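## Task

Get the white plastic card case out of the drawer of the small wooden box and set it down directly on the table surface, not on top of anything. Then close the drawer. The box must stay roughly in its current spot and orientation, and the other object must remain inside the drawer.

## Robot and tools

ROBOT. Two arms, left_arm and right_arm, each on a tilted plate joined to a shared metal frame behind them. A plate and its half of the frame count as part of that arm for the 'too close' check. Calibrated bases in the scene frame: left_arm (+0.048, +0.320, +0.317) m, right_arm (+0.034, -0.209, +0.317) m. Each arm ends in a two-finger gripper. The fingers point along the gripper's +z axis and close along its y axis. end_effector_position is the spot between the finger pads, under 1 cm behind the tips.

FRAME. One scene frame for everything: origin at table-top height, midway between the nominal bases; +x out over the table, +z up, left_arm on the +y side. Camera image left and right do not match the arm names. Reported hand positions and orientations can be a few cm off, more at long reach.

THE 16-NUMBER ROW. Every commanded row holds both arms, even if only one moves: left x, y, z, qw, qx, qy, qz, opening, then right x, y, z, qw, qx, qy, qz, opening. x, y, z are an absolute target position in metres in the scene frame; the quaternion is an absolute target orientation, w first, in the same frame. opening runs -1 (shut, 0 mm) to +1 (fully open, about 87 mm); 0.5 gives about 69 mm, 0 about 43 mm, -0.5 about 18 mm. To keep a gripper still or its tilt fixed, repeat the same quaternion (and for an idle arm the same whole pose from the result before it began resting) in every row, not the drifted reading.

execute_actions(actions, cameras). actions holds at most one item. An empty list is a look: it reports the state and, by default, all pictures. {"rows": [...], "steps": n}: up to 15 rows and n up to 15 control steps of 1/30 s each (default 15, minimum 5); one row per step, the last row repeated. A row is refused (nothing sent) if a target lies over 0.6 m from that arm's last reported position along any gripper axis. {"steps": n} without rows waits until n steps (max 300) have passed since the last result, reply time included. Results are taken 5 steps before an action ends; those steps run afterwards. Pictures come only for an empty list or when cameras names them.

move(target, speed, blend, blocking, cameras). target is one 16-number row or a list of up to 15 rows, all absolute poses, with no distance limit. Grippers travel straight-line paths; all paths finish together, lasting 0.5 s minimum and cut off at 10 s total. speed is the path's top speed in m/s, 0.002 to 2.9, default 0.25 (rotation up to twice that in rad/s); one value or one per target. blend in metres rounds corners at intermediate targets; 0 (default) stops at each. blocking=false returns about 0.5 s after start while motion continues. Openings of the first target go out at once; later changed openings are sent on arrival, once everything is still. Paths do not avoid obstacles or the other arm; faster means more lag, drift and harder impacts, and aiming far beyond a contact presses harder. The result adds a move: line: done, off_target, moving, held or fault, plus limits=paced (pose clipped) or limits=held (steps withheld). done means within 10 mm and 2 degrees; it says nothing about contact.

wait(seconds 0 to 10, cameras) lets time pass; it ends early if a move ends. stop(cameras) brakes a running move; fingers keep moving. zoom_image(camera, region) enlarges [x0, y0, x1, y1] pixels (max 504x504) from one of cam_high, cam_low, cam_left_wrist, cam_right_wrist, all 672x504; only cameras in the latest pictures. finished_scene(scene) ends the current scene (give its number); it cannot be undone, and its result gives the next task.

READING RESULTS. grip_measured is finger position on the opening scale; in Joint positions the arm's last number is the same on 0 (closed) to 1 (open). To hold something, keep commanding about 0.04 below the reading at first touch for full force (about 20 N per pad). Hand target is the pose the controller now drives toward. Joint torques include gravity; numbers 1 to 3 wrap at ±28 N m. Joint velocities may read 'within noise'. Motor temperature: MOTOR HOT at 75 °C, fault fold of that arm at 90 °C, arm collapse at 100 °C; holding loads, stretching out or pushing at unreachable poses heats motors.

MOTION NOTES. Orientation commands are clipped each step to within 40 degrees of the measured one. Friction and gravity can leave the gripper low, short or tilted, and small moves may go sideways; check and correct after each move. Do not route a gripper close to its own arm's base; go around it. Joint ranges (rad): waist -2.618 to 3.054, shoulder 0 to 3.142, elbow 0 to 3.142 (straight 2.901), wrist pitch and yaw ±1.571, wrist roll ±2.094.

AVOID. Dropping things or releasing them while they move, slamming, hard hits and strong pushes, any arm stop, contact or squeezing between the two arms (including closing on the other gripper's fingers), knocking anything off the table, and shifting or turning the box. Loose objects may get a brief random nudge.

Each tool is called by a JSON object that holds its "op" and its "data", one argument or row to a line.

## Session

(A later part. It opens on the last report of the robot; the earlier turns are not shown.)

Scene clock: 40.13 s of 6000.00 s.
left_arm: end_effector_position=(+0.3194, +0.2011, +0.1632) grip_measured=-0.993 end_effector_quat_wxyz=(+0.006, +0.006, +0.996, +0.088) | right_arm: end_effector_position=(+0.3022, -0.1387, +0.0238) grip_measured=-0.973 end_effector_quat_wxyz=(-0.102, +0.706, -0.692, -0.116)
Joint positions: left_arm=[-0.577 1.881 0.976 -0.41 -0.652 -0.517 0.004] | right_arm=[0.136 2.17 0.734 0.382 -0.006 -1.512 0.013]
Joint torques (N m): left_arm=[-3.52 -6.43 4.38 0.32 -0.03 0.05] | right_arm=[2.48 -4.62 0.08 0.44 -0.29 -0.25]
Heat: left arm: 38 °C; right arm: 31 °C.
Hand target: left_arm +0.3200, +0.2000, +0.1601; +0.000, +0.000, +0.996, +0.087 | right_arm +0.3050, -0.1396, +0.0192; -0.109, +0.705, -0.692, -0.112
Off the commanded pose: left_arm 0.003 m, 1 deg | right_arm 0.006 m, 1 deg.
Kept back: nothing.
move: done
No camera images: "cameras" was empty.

{"op": "execute_actions", "data": {
  "actions": [
    {"rows": [[0.32,0.20,0.16,0,0,0.99619,0.08716,-1,0.305,-0.1395,0.019,0.1096,-0.7045,0.6923,0.1116,-0.85],[0.32,0.20,0.16,0,0,0.99619,0.08716,-1,0.305,-0.1395,0.019,0.1096,-0.7045,0.6923,0.1116,-0.76],[0.32,0.20,0.16,0,0,0.99619,0.08716,-1,0.305,-0.1395,0.019,0.1096,-0.7045,0.6923,0.1116,-0.67],[0.32,0.20,0.16,0,0,0.99619,0.08716,-1,0.305,-0.1395,0.019,0.1096,-0.7045,0.6923,0.1116,-0.58],[0.32,0.20,0.16,0,0,0.99619,0.08716,-1,0.305,-0.1395,0.019,0.1096,-0.7045,0.6923,0.1116,-0.49],[0.32,0.20,0.16,0,0,0.99619,0.08716,-1,0.305,-0.1395,0.019,0.1096,-0.7045,0.6923,0.1116,-0.40],[0.32,0.20,0.16,0,0,0.99619,0.08716,-1,0.305,-0.1395,0.019,0.1096,-0.7045,0.6923,0.1116,-0.31],[0.32,0.20,0.16,0,0,0.99619,0.08716,-1,0.305,-0.1395,0.019,0.1096,-0.7045,0.6923,0.1116,-0.22],[0.32,0.20,0.16,0,0,0.99619,0.08716,-1,0.305,-0.1395,0.019,0.1096,-0.7045,0.6923,0.1116,-0.13],[0.32,0.20,0.16,0,0,0.99619,0.08716,-1,0.305,-0.1395,0.019,0.1096,-0.7045,0.6923,0.1116,-0.04],[0.32,0.20,0.16,0,0,0.99619,0.08716,-1,0.305,-0.1395,0.019,0.1096,-0.7045,0.6923,0.1116,0.05],[0.32,0.20,0.16,0,0,0.99619,0.08716,-1,0.305,-0.1395,0.019,0.1096,-0.7045,0.6923,0.1116,0.14],[0.32,0.20,0.16,0,0,0.99619,0.08716,-1,0.305,-0.1395,0.019,0.1096,-0.7045,0.6923,0.1116,0.23],[0.32,0.20,0.16,0,0,0.99619,0.08716,-1,0.305,-0.1395,0.019,0.1096,-0.7045,0.6923,0.1116,0.33],[0.32,0.20,0.16,0,0,0.99619,0.08716,-1,0.305,-0.1395,0.019,0.1096,-0.7045,0.6923,0.1116,0.42]], "steps": 15}
  ],
  "cameras": ["cam_right_wrist", "cam_high"]
}}

{"op": "zoom_image", "data": {
  "camera": "cam_right_wrist",
  "region": [90, 180, 590, 420]
}}

Scene clock: 43.43 s of 6000.00 s.
left_arm: end_effector_position=(+0.3194, +0.2011, +0.1632) grip_measured=-0.993 end_effector_quat_wxyz=(+0.006, +0.006, +0.996, +0.088) | right_arm: end_effector_position=(+0.3016, -0.1388, +0.0238) grip_measured=-0.093 end_effector_quat_wxyz=(-0.102, +0.706, -0.692, -0.116)
Joint positions: left_arm=[-0.577 1.881 0.976 -0.41 -0.652 -0.517 0.004] | right_arm=[0.136 2.17 0.732 0.382 -0.006 -1.512 0.453]
Joint velocities: left_arm=[within noise] | right_arm=[-0.022 -0.002 -0.002 -0.007 0.037 -0.022 1.171]
Joint torques (N m): left_arm=[-3.52 -6.43 4.38 0.32 -0.02 0.04] | right_arm=[2.43 -4.83 0.03 0.41 -0.31 -0.24]
Heat: left arm: 38 °C; right arm: 31 °C.
Steps of this call (1-89: nothing new was sent; 90-99: this action's first 10). Readings (end_effector_position of left_arm | right_arm):
90: (+0.3194, +0.2011, +0.1632) | (+0.3025, -0.1387, +0.0238)
91: (+0.3194, +0.2011, +0.1632) | (+0.3025, -0.1387, +0.0238)
93: (+0.3194, +0.2011, +0.1632) | (+0.3025, -0.1387, +0.0238)
97: (+0.3194, +0.2011, +0.1632) | (+0.3016, -0.1388, +0.0238)
99: the state above
camera_calibration:
cam_right_wrist: T_world_to_cam=[[0.999016, 0.0426906, -0.012021, -0.296954], [0.0424404, -0.841504, 0.538582, -0.122813], [0.0128767, -0.538562, -0.842487, 0.0779086], [0, 0, 0, 1]] pos_world=[0.300871, -0.0487114, 0.128212]
Images, in order (width x height): cam_high 672x504, cam_right_wrist 672x504.

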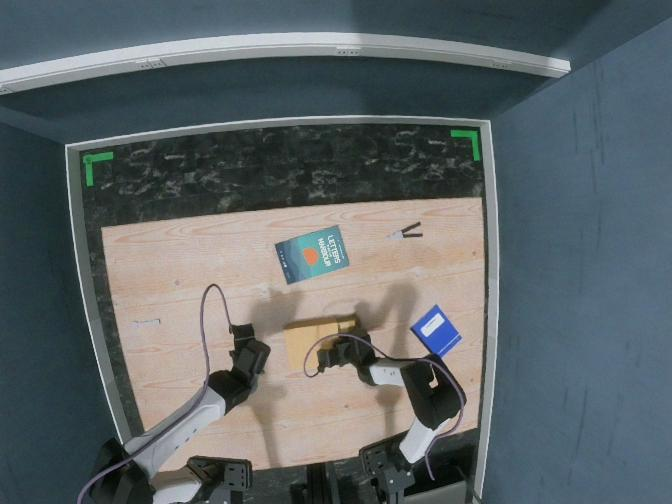

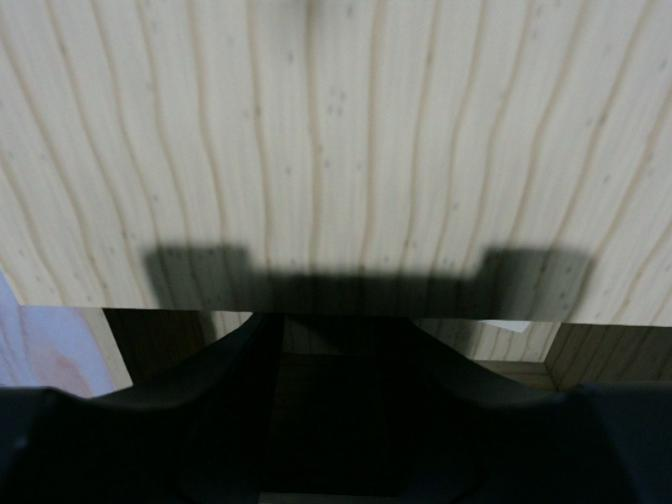

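Scaled by 1.008 from the camera's 672x504 image, which has a finer 960x720 frame.

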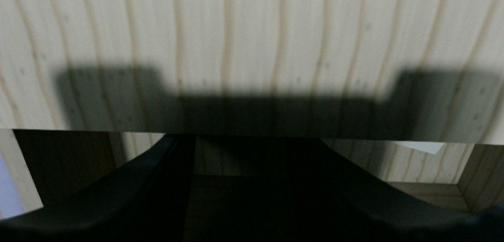

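{"op": "wait", "data": {
  "seconds": 0.3,
  "cameras": ["cam_right_wrist", "cam_high"]
}}

{"op": "zoom_image", "data": {
  "camera": "cam_right_wrist",
  "region": [90, 180, 590, 420]
}}

{"op": "zoom_image", "data": {
  "camera": "cam_high",
  "region": [300, 300, 390, 380]
}}

Scene clock: 43.90 s of 6000.00 s.
left_arm: end_effector_position=(+0.3194, +0.2011, +0.1632) grip_measured=-0.993 end_effector_quat_wxyz=(+0.006, +0.006, +0.996, +0.088) | right_arm: end_effector_position=(+0.3016, -0.1388, +0.0238) grip_measured=+0.420 end_effector_quat_wxyz=(-0.102, +0.706, -0.692, -0.116)
Joint positions: left_arm=[-0.577 1.881 0.976 -0.41 -0.652 -0.517 0.004] | right_arm=[0.136 2.17 0.732 0.382 -0.006 -1.512 0.71]
Joint torques (N m): left_arm=[-3.48 -6.42 4.44 0.32 -0.02 0.05] | right_arm=[2.44 -4.75 0.23 0.41 -0.32 -0.24]
Heat: left arm: 38 °C; right arm: 31 °C.
Hand target: left_arm +0.3201, +0.2000, +0.1601; +0.000, +0.000, +0.996, +0.087 | right_arm +0.3049, -0.1396, +0.0192; -0.109, +0.705, -0.692, -0.112
Off the commanded pose: left_arm 0.003 m, 1 deg | right_arm 0.006 m, 1 deg.
Steps of this call (1-5: your previous action's last 5; 6-14: nothing new was sent). Readings (end_effector_position of left_arm | right_arm):
1: (+0.3194, +0.2011, +0.1632) | (+0.3016, -0.1388, +0.0238)
2: (+0.3194, +0.2011, +0.1632) | (+0.3016, -0.1388, +0.0238)
4: (+0.3194, +0.2011, +0.1632) | (+0.3016, -0.1388, +0.0238)
8: (+0.3194, +0.2011, +0.1632) | (+0.3016, -0.1388, +0.0238)
14: the state above
camera_calibration:
cam_right_wrist: T_world_to_cam=[[0.999016, 0.0426906, -0.012021, -0.296954], [0.0424404, -0.841504, 0.538582, -0.122813], [0.0128767, -0.538562, -0.842487, 0.0779086], [0, 0, 0, 1]] pos_world=[0.300871, -0.0487114, 0.128212]
Images, in order (width x height): cam_high 672x504, cam_right_wrist 672x504.

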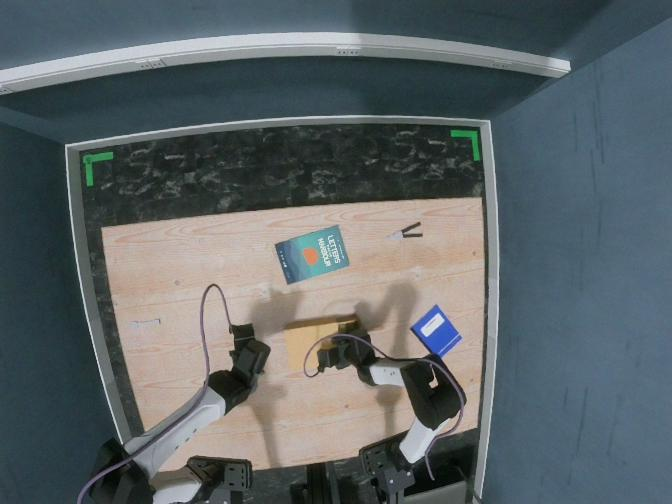

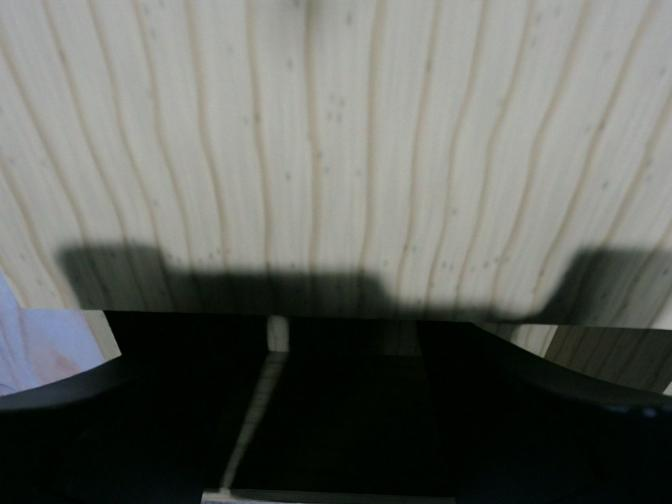

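Scaled by 1.008 from the camera's 672x504 image, which has a finer 960x720 frame.

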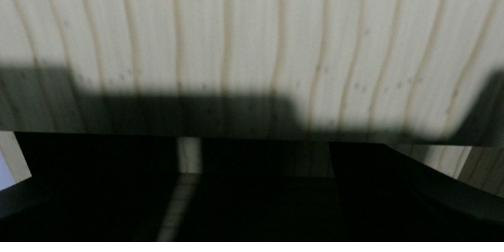

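Scaled by 5.600 from the camera's 672x504 image, which has a finer 960x720 frame.

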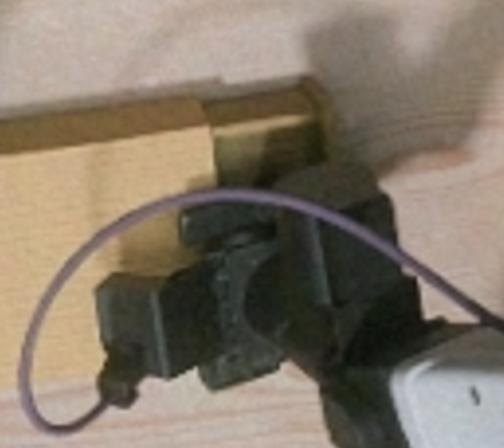

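{"op": "move", "data": {
  "target": [
    [0.32, 0.20, 0.16, 0, 0, 0.99619, 0.08716, -1, 0.302, -0.1395, 0.080, 0.1096, -0.7045, 0.6923, 0.1116, -1],
    [0.32, 0.20, 0.16, 0, 0, 0.99619, 0.08716, -1, 0.262, -0.119, 0.078, 0.09228, -0.65327, 0.70104, 0.27058, -1]
  ],
  "speed": [0.2, 0.2],
  "blend": [0.02, 0],
  "cameras": ["cam_right_wrist", "cam_high"]
}}

{"op": "zoom_image", "data": {
  "camera": "cam_high",
  "region": [300, 300, 390, 380]
}}

Scene clock: 46.97 s of 6000.00 s.
left_arm: end_effector_position=(+0.3194, +0.2011, +0.1632) grip_measured=-0.993 end_effector_quat_wxyz=(+0.006, +0.006, +0.996, +0.088) | right_arm: end_effector_position=(+0.2682, -0.1199, +0.0804) grip_measured=-0.973 end_effector_quat_wxyz=(-0.098, +0.661, -0.698, -0.257)
Joint positions: left_arm=[-0.577 1.881 0.976 -0.41 -0.652 -0.517 0.004] | right_arm=[0.128 1.946 0.693 0.026 -0.23 -1.438 0.013]
Joint torques (N m): left_arm=[-3.52 -6.42 4.36 0.33 -0.02 0.05] | right_arm=[2.18 -4.62 1.21 -0.3 -0.5 -0.1]
Heat: left arm: 38 °C; right arm: 31 °C.
Hand target: left_arm +0.3201, +0.2000, +0.1601; +0.000, +0.000, +0.996, +0.087 | right_arm +0.2621, -0.1190, +0.0782; -0.092, +0.653, -0.701, -0.270
Off the commanded pose: left_arm 0.003 m, 1 deg | right_arm 0.007 m, 2 deg.
Kept back: nothing.
move: done
camera_calibration:
cam_right_wrist: T_world_to_cam=[[0.974969, 0.0240949, -0.221032, -0.242611], [0.10165, -0.932441, 0.346729, -0.147213], [-0.197745, -0.360518, -0.91155, 0.21953], [0, 0, 0, 1]] pos_world=[0.294913, -0.0522776, 0.197531]
Images, in order (width x height): cam_high 672x504, cam_right_wrist 672x504.

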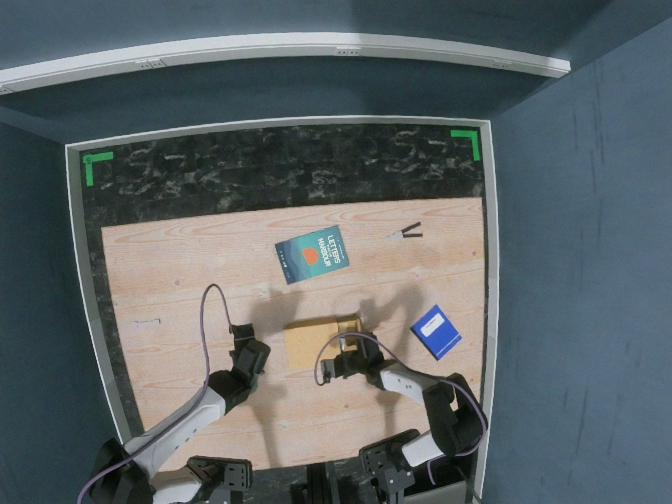

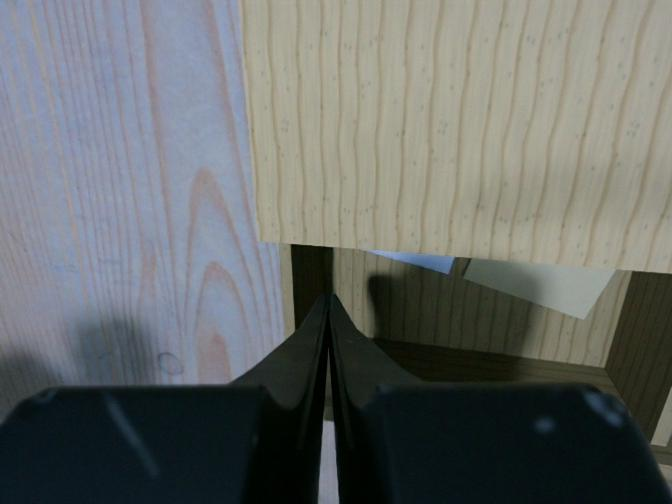

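Scaled by 5.600 from the camera's 672x504 image, which has a finer 960x720 frame.

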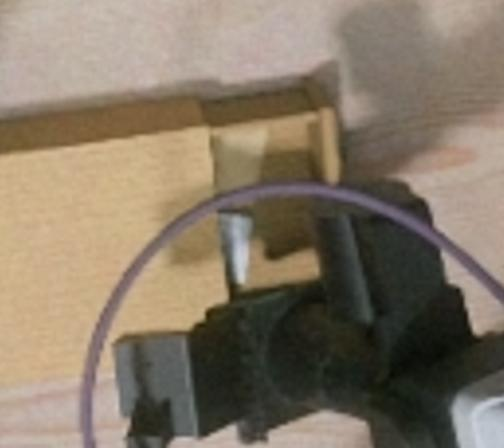

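{"op": "move", "data": {
  "target": [
    [0.32, 0.20, 0.16, 0, 0, 0.99619, 0.08716, -1, 0.350, -0.149, 0.065, 0.1096, -0.7045, 0.6923, 0.1116, -1],
    [0.32, 0.20, 0.16, 0, 0, 0.99619, 0.08716, -1, 0.351, -0.149, 0.017, 0.1096, -0.7045, 0.6923, 0.1116, -1],
    [0.32, 0.20, 0.16, 0, 0, 0.99619, 0.08716, -1, 0.351, -0.096, 0.0135, 0.3236, -0.6327, 0.6217, 0.3293, -1]
  ],
  "speed": [0.25, 0.12, 0.12],
  "cameras": ["cam_right_wrist", "cam_high"]
}}

{"op": "zoom_image", "data": {
  "camera": "cam_high",
  "region": [300, 300, 390, 380]
}}

Scene clock: 53.63 s of 6000.00 s.
left_arm: end_effector_position=(+0.3194, +0.2011, +0.1632) grip_measured=-0.993 end_effector_quat_wxyz=(+0.006, +0.006, +0.996, +0.088) | right_arm: end_effector_position=(+0.3534, -0.0989, +0.0267) grip_measured=-0.973 end_effector_quat_wxyz=(-0.325, +0.624, -0.627, -0.335)
Joint positions: left_arm=[-0.577 1.881 0.976 -0.41 -0.652 -0.517 0.004] | right_arm=[-0.094 2.266 1.035 0.064 -0.776 -1.744 0.013]
Joint torques (N m): left_arm=[-3.47 -6.42 4.38 0.33 -0.01 0.06] | right_arm=[3.33 -3.74 2.11 0.14 -0.35 -0.28]
Heat: left arm: 39 °C; right arm: 31 °C.
Hand target: left_arm +0.3201, +0.2000, +0.1601; +0.000, +0.000, +0.996, +0.087 | right_arm +0.3506, -0.0962, +0.0143; -0.323, +0.633, -0.622, -0.329
Off the commanded pose: left_arm 0.003 m, 1 deg | right_arm 0.014 m, 1 deg.
Kept back: nothing.
move: off_target (right_arm)
camera_calibration:
cam_right_wrist: T_world_to_cam=[[0.999857, 0.0168652, 0.00115899, -0.353463], [0.0168999, -0.995527, -0.0929528, -0.0822597], [-0.000413856, 0.0929591, -0.99567, 0.172465], [0, 0, 0, 1]] pos_world=[0.354874, -0.0919627, 0.164481]
Images, in order (width x height): cam_high 672x504, cam_right_wrist 672x504.

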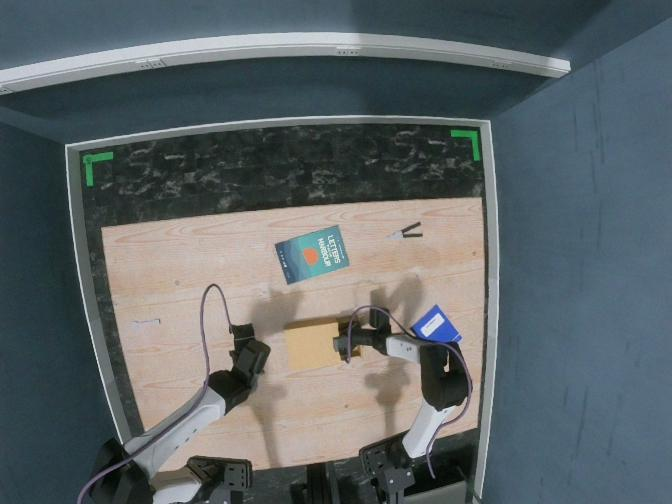

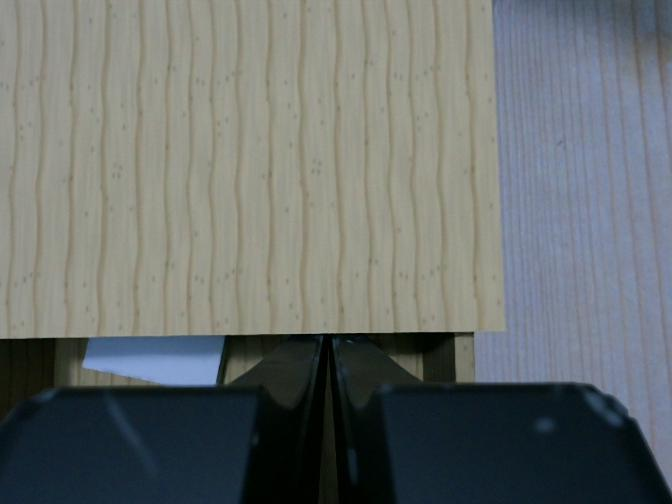

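Scaled by 5.600 from the camera's 672x504 image, which has a finer 960x720 frame.

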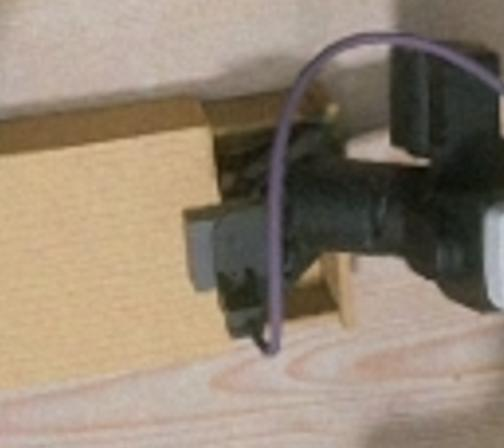

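{"op": "move", "data": {
  "target": [
    [0.32, 0.20, 0.16, 0, 0, 0.99619, 0.08716, -1, 0.345, -0.130, 0.040, 0.1949, -0.6797, 0.6797, 0.1949, -1],
    [0.32, 0.20, 0.16, 0, 0, 0.99619, 0.08716, -1, 0.295, -0.122, 0.060, 0.1949, -0.6797, 0.6797, 0.1949, -1],
    [0.32, 0.20, 0.16, 0, 0, 0.99619, 0.08716, -1, 0.284, -0.117, 0.040, 0.1949, -0.6797, 0.6797, 0.1949, -1],
    [0.32, 0.20, 0.16, 0, 0, 0.99619, 0.08716, -1, 0.284, -0.117, 0.012, 0.1949, -0.6797, 0.6797, 0.1949, -1]
  ],
  "speed": [0.2, 0.2, 0.15, 0.07],
  "blend": [0.01, 0.01, 0.005, 0],
  "cameras": ["cam_right_wrist", "cam_high"]
}}

{"op": "zoom_image", "data": {
  "camera": "cam_high",
  "region": [300, 300, 390, 380]
}}

Scene clock: 56.90 s of 6000.00 s.
left_arm: end_effector_position=(+0.3194, +0.2011, +0.1632) grip_measured=-0.993 end_effector_quat_wxyz=(+0.006, +0.006, +0.996, +0.088) | right_arm: end_effector_position=(+0.2784, -0.1169, +0.0291) grip_measured=-0.973 end_effector_quat_wxyz=(-0.189, +0.679, -0.678, -0.207)
Joint positions: left_arm=[-0.577 1.881 0.976 -0.41 -0.652 -0.517 0.004] | right_arm=[0.057 2.181 0.646 0.477 -0.304 -1.566 0.013]
Joint torques (N m): left_arm=[-3.47 -6.5 4.34 0.31 -0.01 0.05] | right_arm=[2.03 -0.54 2.48 0.62 -0.36 -0.21]
Heat: left arm: 39 °C; right arm: 31 °C.
Hand target: left_arm +0.3201, +0.2000, +0.1601; +0.000, +0.000, +0.996, +0.087 | right_arm +0.2835, -0.1175, +0.0137; -0.194, +0.680, -0.680, -0.195
Off the commanded pose: left_arm 0.003 m, 1 deg | right_arm 0.018 m, 2 deg.
Kept back: nothing.
move: off_target (right_arm)
camera_calibration:
cam_right_wrist: T_world_to_cam=[[0.999534, 0.0271494, -0.0139404, -0.276486], [0.0301123, -0.951652, 0.305699, -0.108742], [-0.00496689, -0.305976, -0.952026, 0.129734], [0, 0, 0, 1]] pos_world=[0.280276, -0.0562828, 0.152898]
Images, in order (width x height): cam_high 672x504, cam_right_wrist 672x504.

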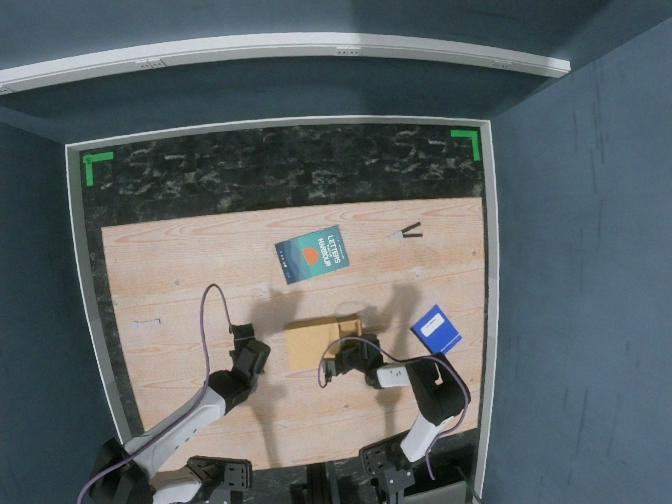

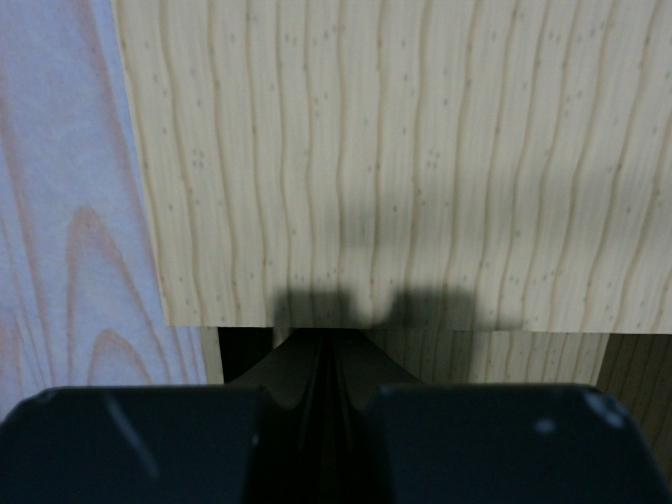

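Scaled by 5.600 from the camera's 672x504 image, which has a finer 960x720 frame.

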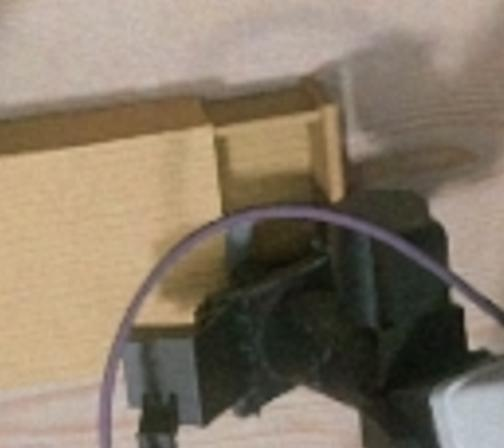

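{"op": "move", "data": {
  "target": [0.32, 0.20, 0.16, 0, 0, 0.99619, 0.08716, -1, 0.286, -0.158, 0.010, 0.1106, -0.6984, 0.6984, 0.1106, -1],
  "speed": 0.08,
  "cameras": ["cam_right_wrist", "cam_high"]
}}

{"op": "zoom_image", "data": {
  "camera": "cam_high",
  "region": [300, 300, 390, 380]
}}

{"op": "zoom_image", "data": {
  "camera": "cam_right_wrist",
  "region": [90, 180, 590, 504]
}}

Scene clock: 58.93 s of 6000.00 s.
left_arm: end_effector_position=(+0.3194, +0.2011, +0.1632) grip_measured=-0.993 end_effector_quat_wxyz=(+0.006, +0.006, +0.996, +0.088) | right_arm: end_effector_position=(+0.2764, -0.1302, +0.0213) grip_measured=-0.973 end_effector_quat_wxyz=(-0.146, +0.698, -0.681, -0.168)
Joint positions: left_arm=[-0.577 1.881 0.976 -0.41 -0.652 -0.517 0.004] | right_arm=[0.081 2.2 0.655 0.48 -0.172 -1.565 0.013]
Joint torques (N m): left_arm=[-3.52 -6.39 4.36 0.33 -0.02 0.04] | right_arm=[1.05 -4.67 0.53 0.38 0.85 -0.13]
Heat: left arm: 39 °C; right arm: 31 °C.
Hand target: left_arm +0.3201, +0.2000, +0.1601; +0.000, +0.000, +0.996, +0.087 | right_arm +0.2853, -0.1576, +0.0126; -0.111, +0.698, -0.699, -0.113
Off the commanded pose: left_arm 0.003 m, 1 deg | right_arm 0.031 m, 8 deg.
Kept back: nothing.
move: off_target (right_arm)
camera_calibration:
cam_right_wrist: T_world_to_cam=[[0.998653, 0.0489141, -0.0172916, -0.271103], [0.0516663, -0.907412, 0.417053, -0.12164], [0.00470921, -0.417385, -0.908717, 0.100155], [0, 0, 0, 1]] pos_world=[0.276551, -0.0553136, 0.137055]
Images, in order (width x height): cam_high 672x504, cam_right_wrist 672x504.

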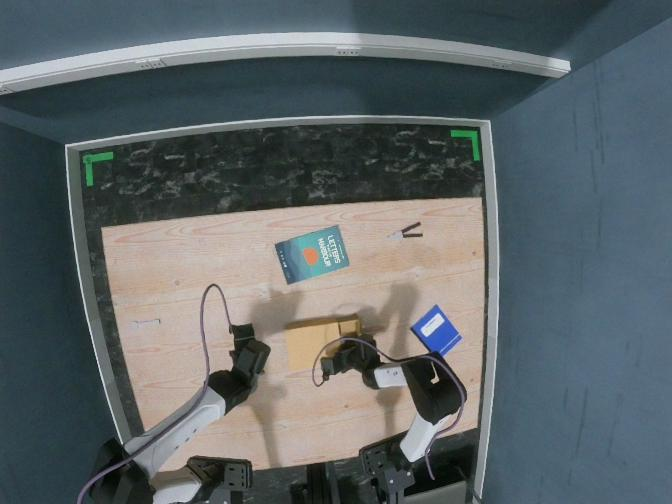

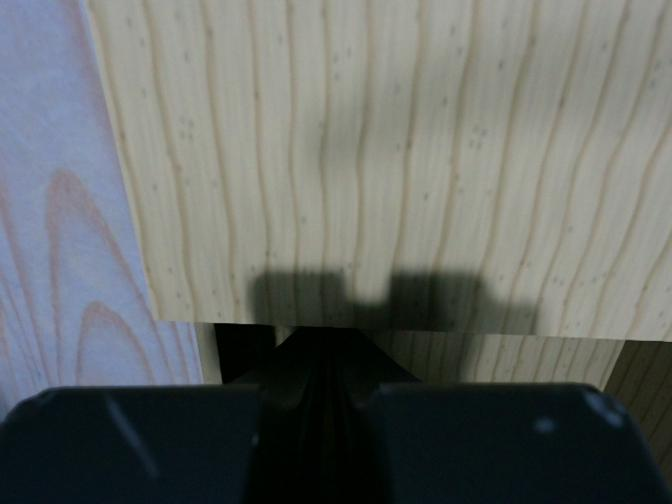

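Scaled by 5.600 from the camera's 672x504 image, which has a finer 960x720 frame.

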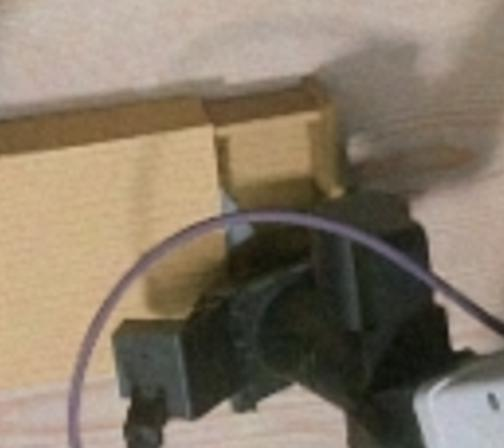

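Scaled by 1.008 from the camera's 672x504 image, which has a finer 960x720 frame.

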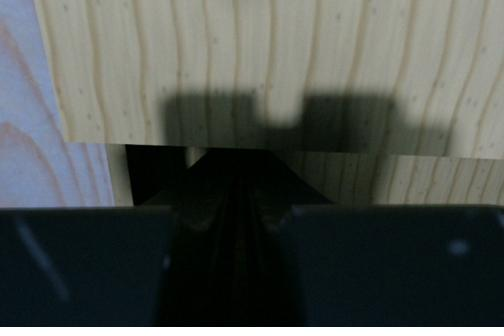

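{"op": "move", "data": {
  "target": [0.32, 0.20, 0.16, 0, 0, 0.99619, 0.08716, -1, 0.290, -0.132, 0.085, 0.1949, -0.6797, 0.6797, 0.1949, -1],
  "speed": 0.2,
  "cameras": ["cam_right_wrist", "cam_high"]
}}

{"op": "zoom_image", "data": {
  "camera": "cam_high",
  "region": [300, 300, 390, 380]
}}

{"op": "zoom_image", "data": {
  "camera": "cam_right_wrist",
  "region": [140, 180, 540, 420]
}}

Scene clock: 60.47 s of 6000.00 s.
left_arm: end_effector_position=(+0.3194, +0.2011, +0.1632) grip_measured=-0.993 end_effector_quat_wxyz=(+0.006, +0.006, +0.996, +0.088) | right_arm: end_effector_position=(+0.2848, -0.1316, +0.0787) grip_measured=-0.973 end_effector_quat_wxyz=(-0.184, +0.685, -0.677, -0.194)
Joint positions: left_arm=[-0.577 1.881 0.976 -0.41 -0.652 -0.517 0.004] | right_arm=[0.07 1.915 0.544 0.326 -0.271 -1.564 0.013]
Joint torques (N m): left_arm=[-3.48 -6.43 4.38 0.33 -0.01 0.05] | right_arm=[1.88 -8.05 -0.58 0.07 -0.54 -0.11]
Heat: left arm: 39 °C; right arm: 31 °C.
Hand target: left_arm +0.3201, +0.2000, +0.1601; +0.000, +0.000, +0.996, +0.087 | right_arm +0.2900, -0.1319, +0.0847; -0.195, +0.680, -0.680, -0.195
Off the commanded pose: left_arm 0.003 m, 1 deg | right_arm 0.008 m, 1 deg.
Kept back: nothing.
move: done
camera_calibration:
cam_right_wrist: T_world_to_cam=[[0.999455, 0.0330079, -0.000930363, -0.282058], [0.0314583, -0.943213, 0.330696, -0.139435], [0.010038, -0.330545, -0.943737, 0.164351], [0, 0, 0, 1]] pos_world=[0.284641, -0.0678814, 0.200952]
Images, in order (width x height): cam_high 672x504, cam_right_wrist 672x504.

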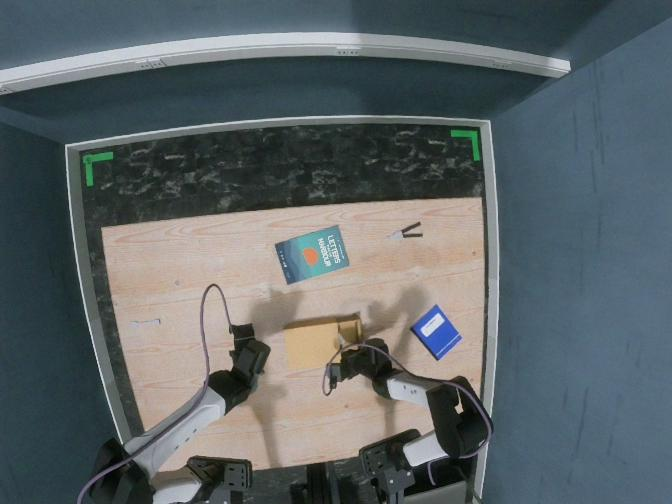

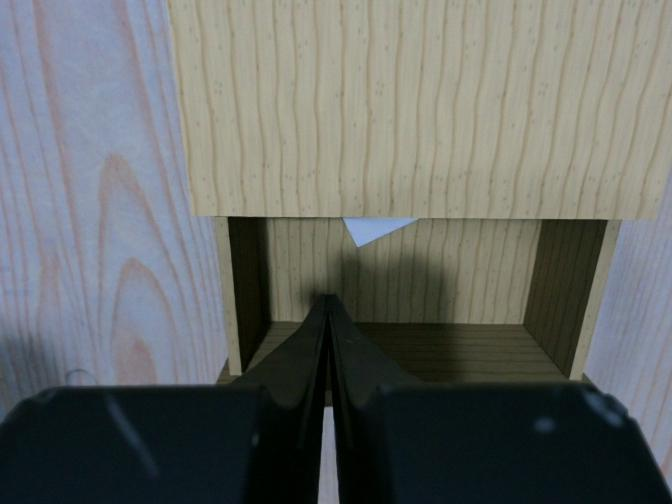

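Scaled by 5.600 from the camera's 672x504 image, which has a finer 960x720 frame.

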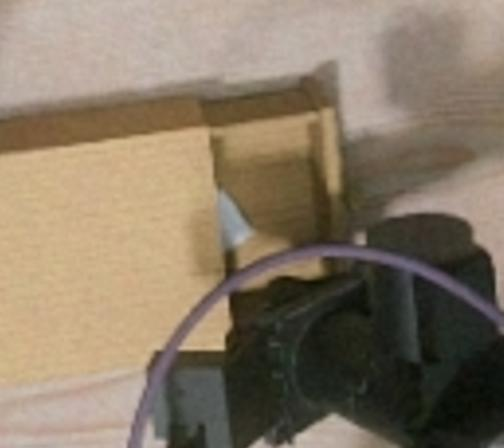

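Scaled by 1.260 from the camera's 672x504 image, which has a finer 960x720 frame.

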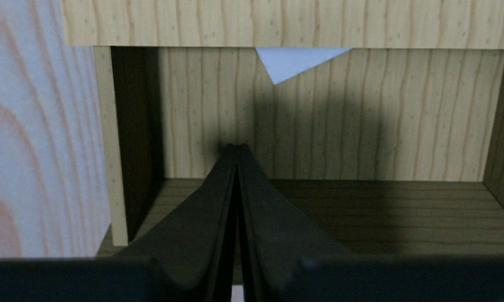

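{"op": "move", "data": {
  "target": [
    [0.32, 0.20, 0.16, 0, 0, 0.99619, 0.08716, -1, 0.309, -0.114, 0.045, 0.2418, -0.6645, 0.6645, 0.2418, -1],
    [0.32, 0.20, 0.16, 0, 0, 0.99619, 0.08716, -1, 0.309, -0.113, 0.012, 0.2418, -0.6645, 0.6645, 0.2418, -1],
    [0.32, 0.20, 0.16, 0, 0, 0.99619, 0.08716, -1, 0.309, -0.140, 0.012, 0.1780, -0.6843, 0.6843, 0.1780, -1],
    [0.32, 0.20, 0.16, 0, 0, 0.99619, 0.08716, -1, 0.309, -0.160, 0.012, 0.1106, -0.6984, 0.6984, 0.1106, -1]
  ],
  "speed": [0.2, 0.08, 0.06, 0.06],
  "cameras": ["cam_right_wrist", "cam_high"]
}}

{"op": "zoom_image", "data": {
  "camera": "cam_high",
  "region": [300, 300, 390, 380]
}}

{"op": "zoom_image", "data": {
  "camera": "cam_right_wrist",
  "region": [140, 180, 540, 420]
}}

Scene clock: 66.23 s of 6000.00 s.
left_arm: end_effector_position=(+0.3194, +0.2011, +0.1632) grip_measured=-0.993 end_effector_quat_wxyz=(+0.006, +0.006, +0.996, +0.088) | right_arm: end_effector_position=(+0.3114, -0.1439, +0.0220) grip_measured=-0.973 end_effector_quat_wxyz=(-0.139, +0.700, -0.687, -0.137)
Joint positions: left_arm=[-0.577 1.881 0.976 -0.41 -0.652 -0.517 0.004] | right_arm=[0.067 2.157 0.739 0.385 -0.124 -1.574 0.013]
Joint torques (N m): left_arm=[-3.48 -6.42 4.4 0.33 -0.03 0.04] | right_arm=[1.89 -4.03 0.54 0.37 0.44 -0.04]
Heat: left arm: 40 °C; right arm: 31 °C.
Hand target: left_arm +0.3201, +0.2000, +0.1601; +0.000, +0.000, +0.996, +0.087 | right_arm +0.3087, -0.1598, +0.0132; -0.111, +0.698, -0.698, -0.112
Off the commanded pose: left_arm 0.003 m, 1 deg | right_arm 0.019 m, 5 deg.
Kept back: nothing.
move: off_target (right_arm)
camera_calibration:
cam_right_wrist: T_world_to_cam=[[0.999195, 0.0381116, 0.0124924, -0.307738], [0.0278872, -0.884059, 0.466542, -0.126464], [0.0288247, -0.465818, -0.884411, 0.0798778], [0, 0, 0, 1]] pos_world=[0.308715, -0.0628651, 0.13349]
Images, in order (width x height): cam_high 672x504, cam_right_wrist 672x504.

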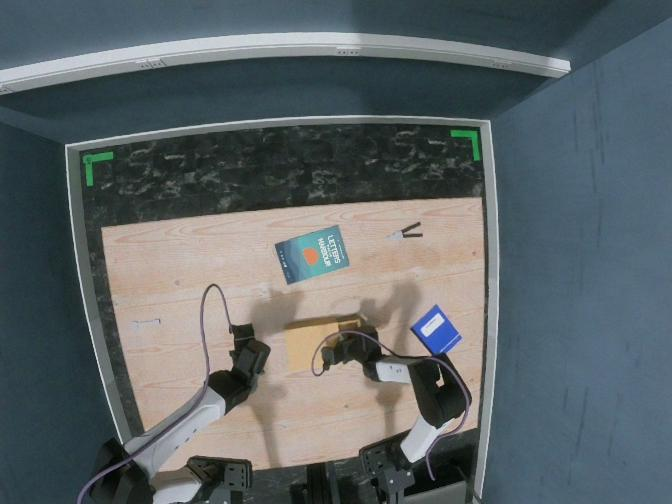

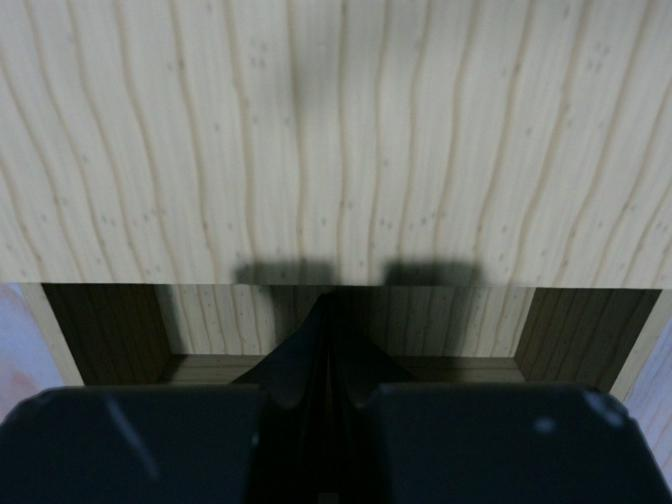

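Scaled by 5.600 from the camera's 672x504 image, which has a finer 960x720 frame.

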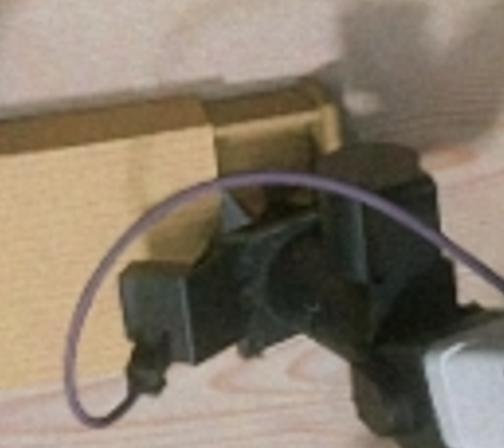

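Scaled by 1.260 from the camera's 672x504 image, which has a finer 960x720 frame.

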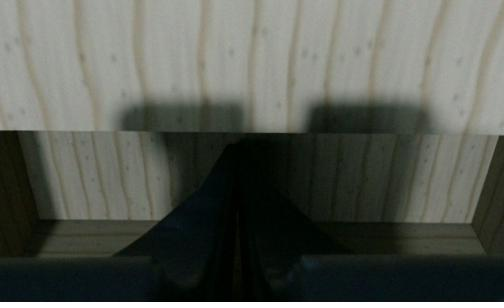

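{"op": "move", "data": {
  "target": [0.32, 0.20, 0.16, 0, 0, 0.99619, 0.08716, -1, 0.305, -0.138, 0.085, 0.1949, -0.6797, 0.6797, 0.1949, -1],
  "speed": 0.2,
  "cameras": ["cam_right_wrist"]
}}

{"op": "zoom_image", "data": {
  "camera": "cam_right_wrist",
  "region": [140, 150, 560, 420]
}}

Scene clock: 67.70 s of 6000.00 s.
left_arm: end_effector_position=(+0.3194, +0.2011, +0.1632) grip_measured=-0.993 end_effector_quat_wxyz=(+0.006, +0.006, +0.996, +0.088) | right_arm: end_effector_position=(+0.2997, -0.1368, +0.0785) grip_measured=-0.973 end_effector_quat_wxyz=(-0.184, +0.683, -0.680, -0.195)
Joint positions: left_arm=[-0.577 1.881 0.976 -0.41 -0.652 -0.517 0.004] | right_arm=[0.049 1.904 0.602 0.251 -0.282 -1.574 0.013]
Joint torques (N m): left_arm=[-3.47 -6.43 4.41 0.33 -0.01 0.05] | right_arm=[1.73 -8.36 -0.21 -0.02 -0.56 -0.21]
Heat: left arm: 40 °C; right arm: 31 °C.
Hand target: left_arm +0.3201, +0.2000, +0.1601; +0.000, +0.000, +0.996, +0.087 | right_arm +0.3050, -0.1379, +0.0847; -0.195, +0.680, -0.680, -0.195
Off the commanded pose: left_arm 0.003 m, 1 deg | right_arm 0.009 m, 1 deg.
Kept back: nothing.
move: done
camera_calibration:
cam_right_wrist: T_world_to_cam=[[0.999639, 0.0263545, -0.00516544, -0.297334], [0.0265828, -0.943635, 0.329919, -0.143264], [0.00382054, -0.329937, -0.943995, 0.164224], [0, 0, 0, 1]] pos_world=[0.300407, -0.0731698, 0.200756]
Images, in order (width x height): cam_right_wrist 672x504.

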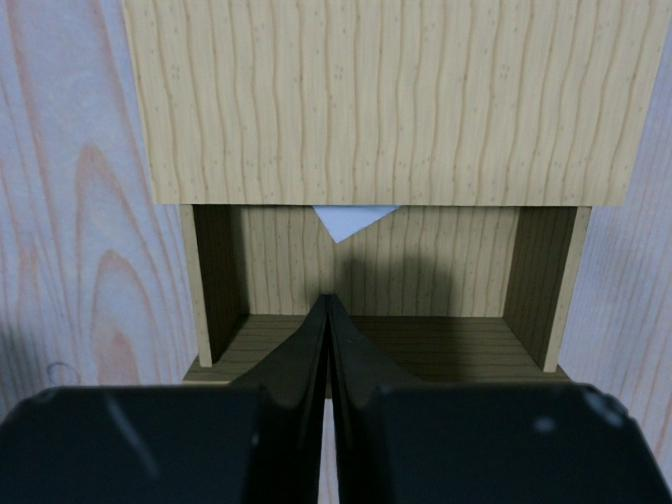

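Scaled by 1.200 from the camera's 672x504 image, which has a finer 960x720 frame.

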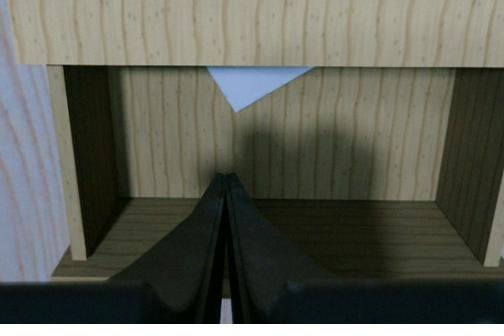

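{"op": "move", "data": {
  "target": [
    [0.32, 0.20, 0.16, 0, 0, 0.99619, 0.08716, -1, 0.352, -0.118, 0.060, 0.2418, -0.6645, 0.6645, 0.2418, -1],
    [0.32, 0.20, 0.16, 0, 0, 0.99619, 0.08716, -1, 0.354, -0.113, 0.0185, 0.2418, -0.6645, 0.6645, 0.2418, -1]
  ],
  "speed": [0.2, 0.1],
  "blend": [0.01, 0],
  "cameras": ["cam_right_wrist"]
}}

{"op": "zoom_image", "data": {
  "camera": "cam_right_wrist",
  "region": [90, 180, 590, 420]
}}

Scene clock: 70.87 s of 6000.00 s.
left_arm: end_effector_position=(+0.3194, +0.2011, +0.1632) grip_measured=-0.993 end_effector_quat_wxyz=(+0.006, +0.006, +0.996, +0.088) | right_arm: end_effector_position=(+0.3536, -0.1119, +0.0271) grip_measured=-0.973 end_effector_quat_wxyz=(-0.240, +0.662, -0.667, -0.245)
Joint positions: left_arm=[-0.577 1.881 0.976 -0.41 -0.652 -0.517 0.004] | right_arm=[-0.001 2.174 0.932 0.181 -0.465 -1.612 0.013]
Joint torques (N m): left_arm=[-3.45 -6.42 4.34 0.33 -0.02 0.05] | right_arm=[2.4 -4.67 2.07 0.26 -0.47 -0.3]
Heat: left arm: 40 °C; right arm: 31 °C.
Hand target: left_arm +0.3201, +0.2000, +0.1601; +0.000, +0.000, +0.996, +0.087 | right_arm +0.3537, -0.1131, +0.0188; -0.242, +0.664, -0.665, -0.242
Off the commanded pose: left_arm 0.003 m, 1 deg | right_arm 0.009 m, 1 deg.
Kept back: nothing.
move: done
camera_calibration:
cam_right_wrist: T_world_to_cam=[[0.99992, 0.012453, 0.00208451, -0.353938], [0.011883, -0.983951, 0.178041, -0.0993956], [0.0042682, -0.178002, -0.984021, 0.141674], [0, 0, 0, 1]] pos_world=[0.354486, -0.0681746, 0.157845]
Images, in order (width x height): cam_right_wrist 672x504.

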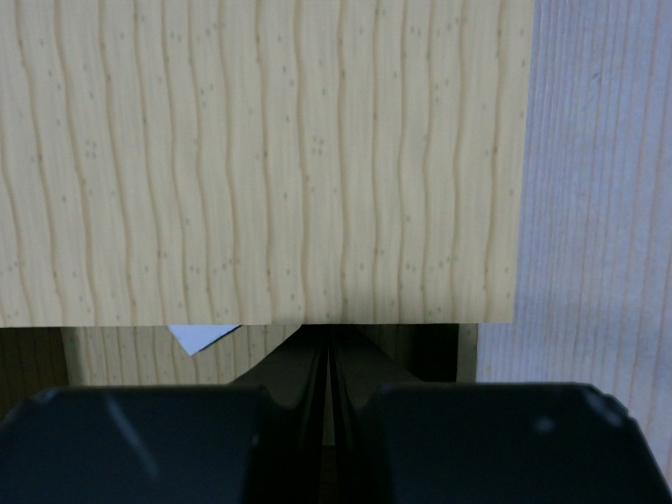

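Scaled by 1.008 from the camera's 672x504 image, which has a finer 960x720 frame.

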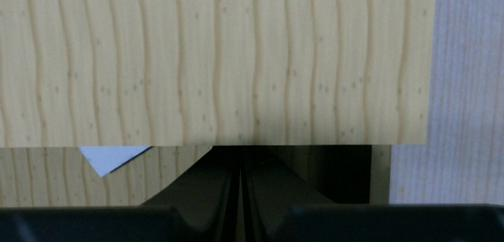

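{"op": "move", "data": {
  "target": [0.32, 0.20, 0.16, 0, 0, 0.99619, 0.08716, -1, 0.354, -0.113, 0.010, 0.2418, -0.6645, 0.6645, 0.2418, -1],
  "speed": 0.08,
  "cameras": []
}}

Scene clock: 71.80 s of 6000.00 s.
left_arm: end_effector_position=(+0.3194, +0.2011, +0.1632) grip_measured=-0.993 end_effector_quat_wxyz=(+0.006, +0.006, +0.996, +0.088) | right_arm: end_effector_position=(+0.3544, -0.1084, +0.0262) grip_measured=-0.973 end_effector_quat_wxyz=(-0.248, +0.656, -0.665, -0.257)
Joint positions: left_arm=[-0.577 1.881 0.976 -0.41 -0.652 -0.517 0.004] | right_arm=[-0.007 2.187 0.948 0.171 -0.498 -1.613 0.013]
Joint torques (N m): left_arm=[-3.49 -6.43 4.4 0.33 -0.01 0.05] | right_arm=[2.35 -3.49 2.37 0.37 -0.14 -0.34]
Heat: left arm: 40 °C; right arm: 31 °C.
Hand target: left_arm +0.3201, +0.2000, +0.1601; +0.000, +0.000, +0.996, +0.087 | right_arm +0.3535, -0.1134, +0.0111; -0.241, +0.664, -0.665, -0.242
Off the commanded pose: left_arm 0.003 m, 1 deg | right_arm 0.017 m, 2 deg.
Kept back: nothing.
move: off_target (right_arm)
No camera images: "cameras" was empty.

{"op": "move", "data": {
  "target": [
    [0.32, 0.20, 0.16, 0, 0, 0.99619, 0.08716, -1, 0.345, -0.125, 0.060, 0.2418, -0.6645, 0.6645, 0.2418, -1],
    [0.32, 0.20, 0.16, 0, 0, 0.99619, 0.08716, -1, 0.315, -0.200, 0.150, 0.4305, -0.5610, 0.5610, 0.4305, -1]
  ],
  "speed": [0.2, 0.35],
  "blend": [0.015, 0],
  "cameras": ["cam_right_wrist"]
}}

{"op": "zoom_image", "data": {
  "camera": "cam_right_wrist",
  "region": [100, 100, 600, 440]
}}

Scene clock: 77.20 s of 6000.00 s.
left_arm: end_effector_position=(+0.3194, +0.2011, +0.1632) grip_measured=-0.993 end_effector_quat_wxyz=(+0.006, +0.006, +0.996, +0.088) | right_arm: end_effector_position=(+0.3059, -0.1970, +0.1399) grip_measured=-0.973 end_effector_quat_wxyz=(-0.364, +0.525, -0.676, -0.366)
Joint positions: left_arm=[-0.577 1.881 0.976 -0.41 -0.652 -0.517 0.004] | right_arm=[-0.466 1.852 0.812 -0.488 -1.015 -2.072 0.013]
Joint torques (N m): left_arm=[-3.52 -6.45 4.4 0.33 -0.02 0.04] | right_arm=[0.17 -9.39 1.03 -0.89 -0.57 -0.28]
Heat: left arm: 40 °C; right arm: 31 °C.
Hand target: left_arm +0.3201, +0.2000, +0.1601; +0.000, +0.000, +0.996, +0.087 | right_arm +0.3151, -0.1993, +0.1495; +0.377, -0.531, +0.670, +0.356
Off the commanded pose: left_arm 0.003 m, 1 deg | right_arm 0.014 m, 17 deg.
joint sent to its limit (right arm) — joint 6 (wrist roll), lower limit.
Kept back: nothing.
move: off_target (right_arm)
camera_calibration:
cam_right_wrist: T_world_to_cam=[[0.980992, -0.168583, -0.096093, -0.321624], [-0.185062, -0.96174, -0.202009, -0.0848894], [-0.0583612, 0.215953, -0.974658, 0.333242], [0, 0, 0, 1]] pos_world=[0.319249, -0.207826, 0.276743]
Images, in order (width x height): cam_right_wrist 672x504.

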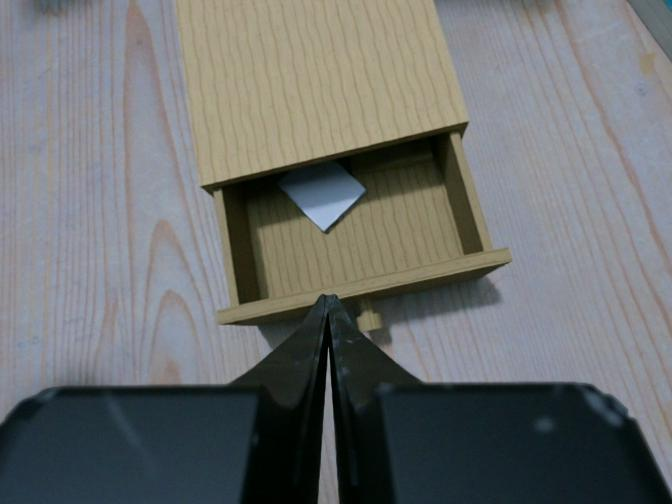

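Scaled by 1.008 from the camera's 672x504 image, which has a finer 960x720 frame.

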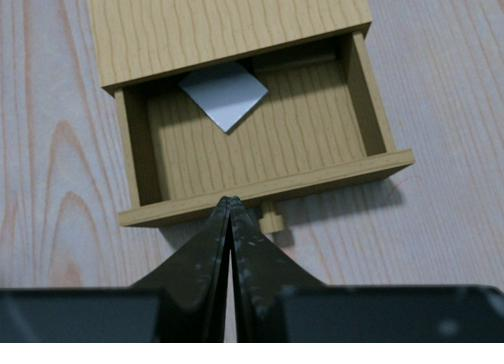

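{"op": "zoom_image", "data": {
  "camera": "cam_right_wrist",
  "region": [200, 110, 500, 270]
}}

{"op": "zoom_image", "data": {
  "camera": "cam_right_wrist",
  "region": [260, 120, 480, 240]
}}

Scaled by 1.680 from the camera's 672x504 image, which has a finer 960x720 frame.

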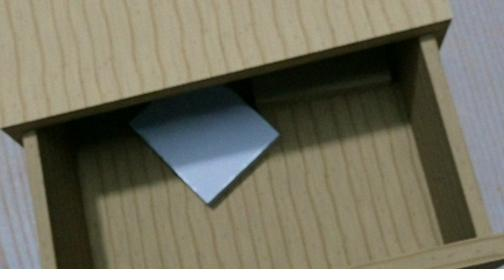

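Scaled by 2.291 from the camera's 672x504 image, which has a finer 960x720 frame.

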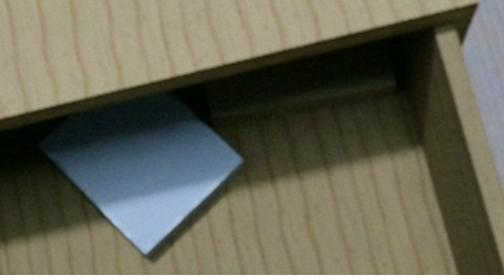

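{"op": "move", "data": {
  "target": [
    [0.32, 0.20, 0.16, 0, 0, 0.99619, 0.08716, -1, 0.318, -0.125, 0.085, 0.2379, -0.7303, 0.5604, 0.3100, 0.15],
    [0.32, 0.20, 0.16, 0, 0, 0.99619, 0.08716, -1, 0.317, -0.1145, 0.060, 0.2379, -0.7303, 0.5604, 0.3100, 0.15]
  ],
  "speed": [0.3, 0.15],
  "cameras": ["cam_right_wrist"]
}}

{"op": "zoom_image", "data": {
  "camera": "cam_right_wrist",
  "region": [150, 150, 550, 420]
}}

Scene clock: 82.50 s of 6000.00 s.
left_arm: end_effector_position=(+0.3194, +0.2011, +0.1632) grip_measured=-0.993 end_effector_quat_wxyz=(+0.006, +0.006, +0.996, +0.088) | right_arm: end_effector_position=(+0.3173, -0.1188, +0.0628) grip_measured=+0.150 end_effector_quat_wxyz=(-0.238, +0.729, -0.562, -0.309)
Joint positions: left_arm=[-0.577 1.881 0.976 -0.41 -0.652 -0.517 0.004] | right_arm=[-0.044 2.061 0.897 -0.134 -0.544 -1.961 0.575]
Joint torques (N m): left_arm=[-3.49 -6.45 4.34 0.32 -0.02 0.03] | right_arm=[3.7 -5.61 1.07 -0.34 -0.42 -0.03]
Heat: left arm: 40 °C; right arm: 32 °C.
Hand target: left_arm +0.3201, +0.2000, +0.1601; +0.000, +0.000, +0.996, +0.087 | right_arm +0.3170, -0.1145, +0.0601; -0.238, +0.730, -0.560, -0.310
Off the commanded pose: left_arm 0.003 m, 1 deg | right_arm 0.005 m, 0 deg.
Kept back: nothing.
move: done
camera_calibration:
cam_right_wrist: T_world_to_cam=[[0.962778, 0.269935, 0.013875, -0.276036], [0.268152, -0.960345, 0.0763699, -0.184238], [0.0339397, -0.0698066, -0.996983, 0.17996], [0, 0, 0, 1]] pos_world=[0.309058, -0.0898581, 0.197317]
Images, in order (width x height): cam_right_wrist 672x504.

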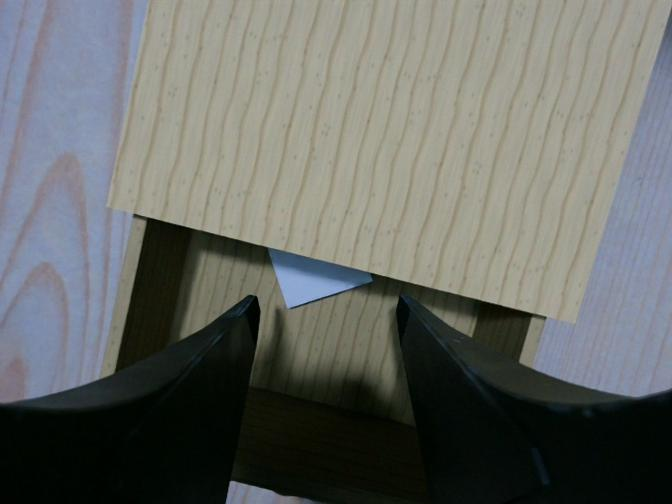

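Scaled by 1.260 from the camera's 672x504 image, which has a finer 960x720 frame.

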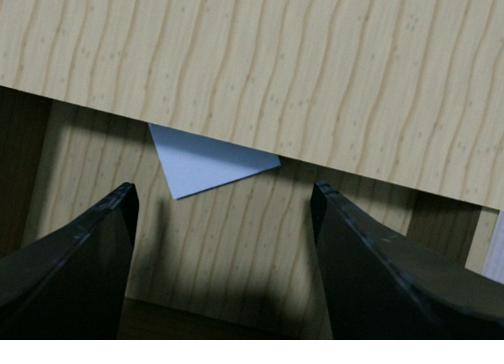

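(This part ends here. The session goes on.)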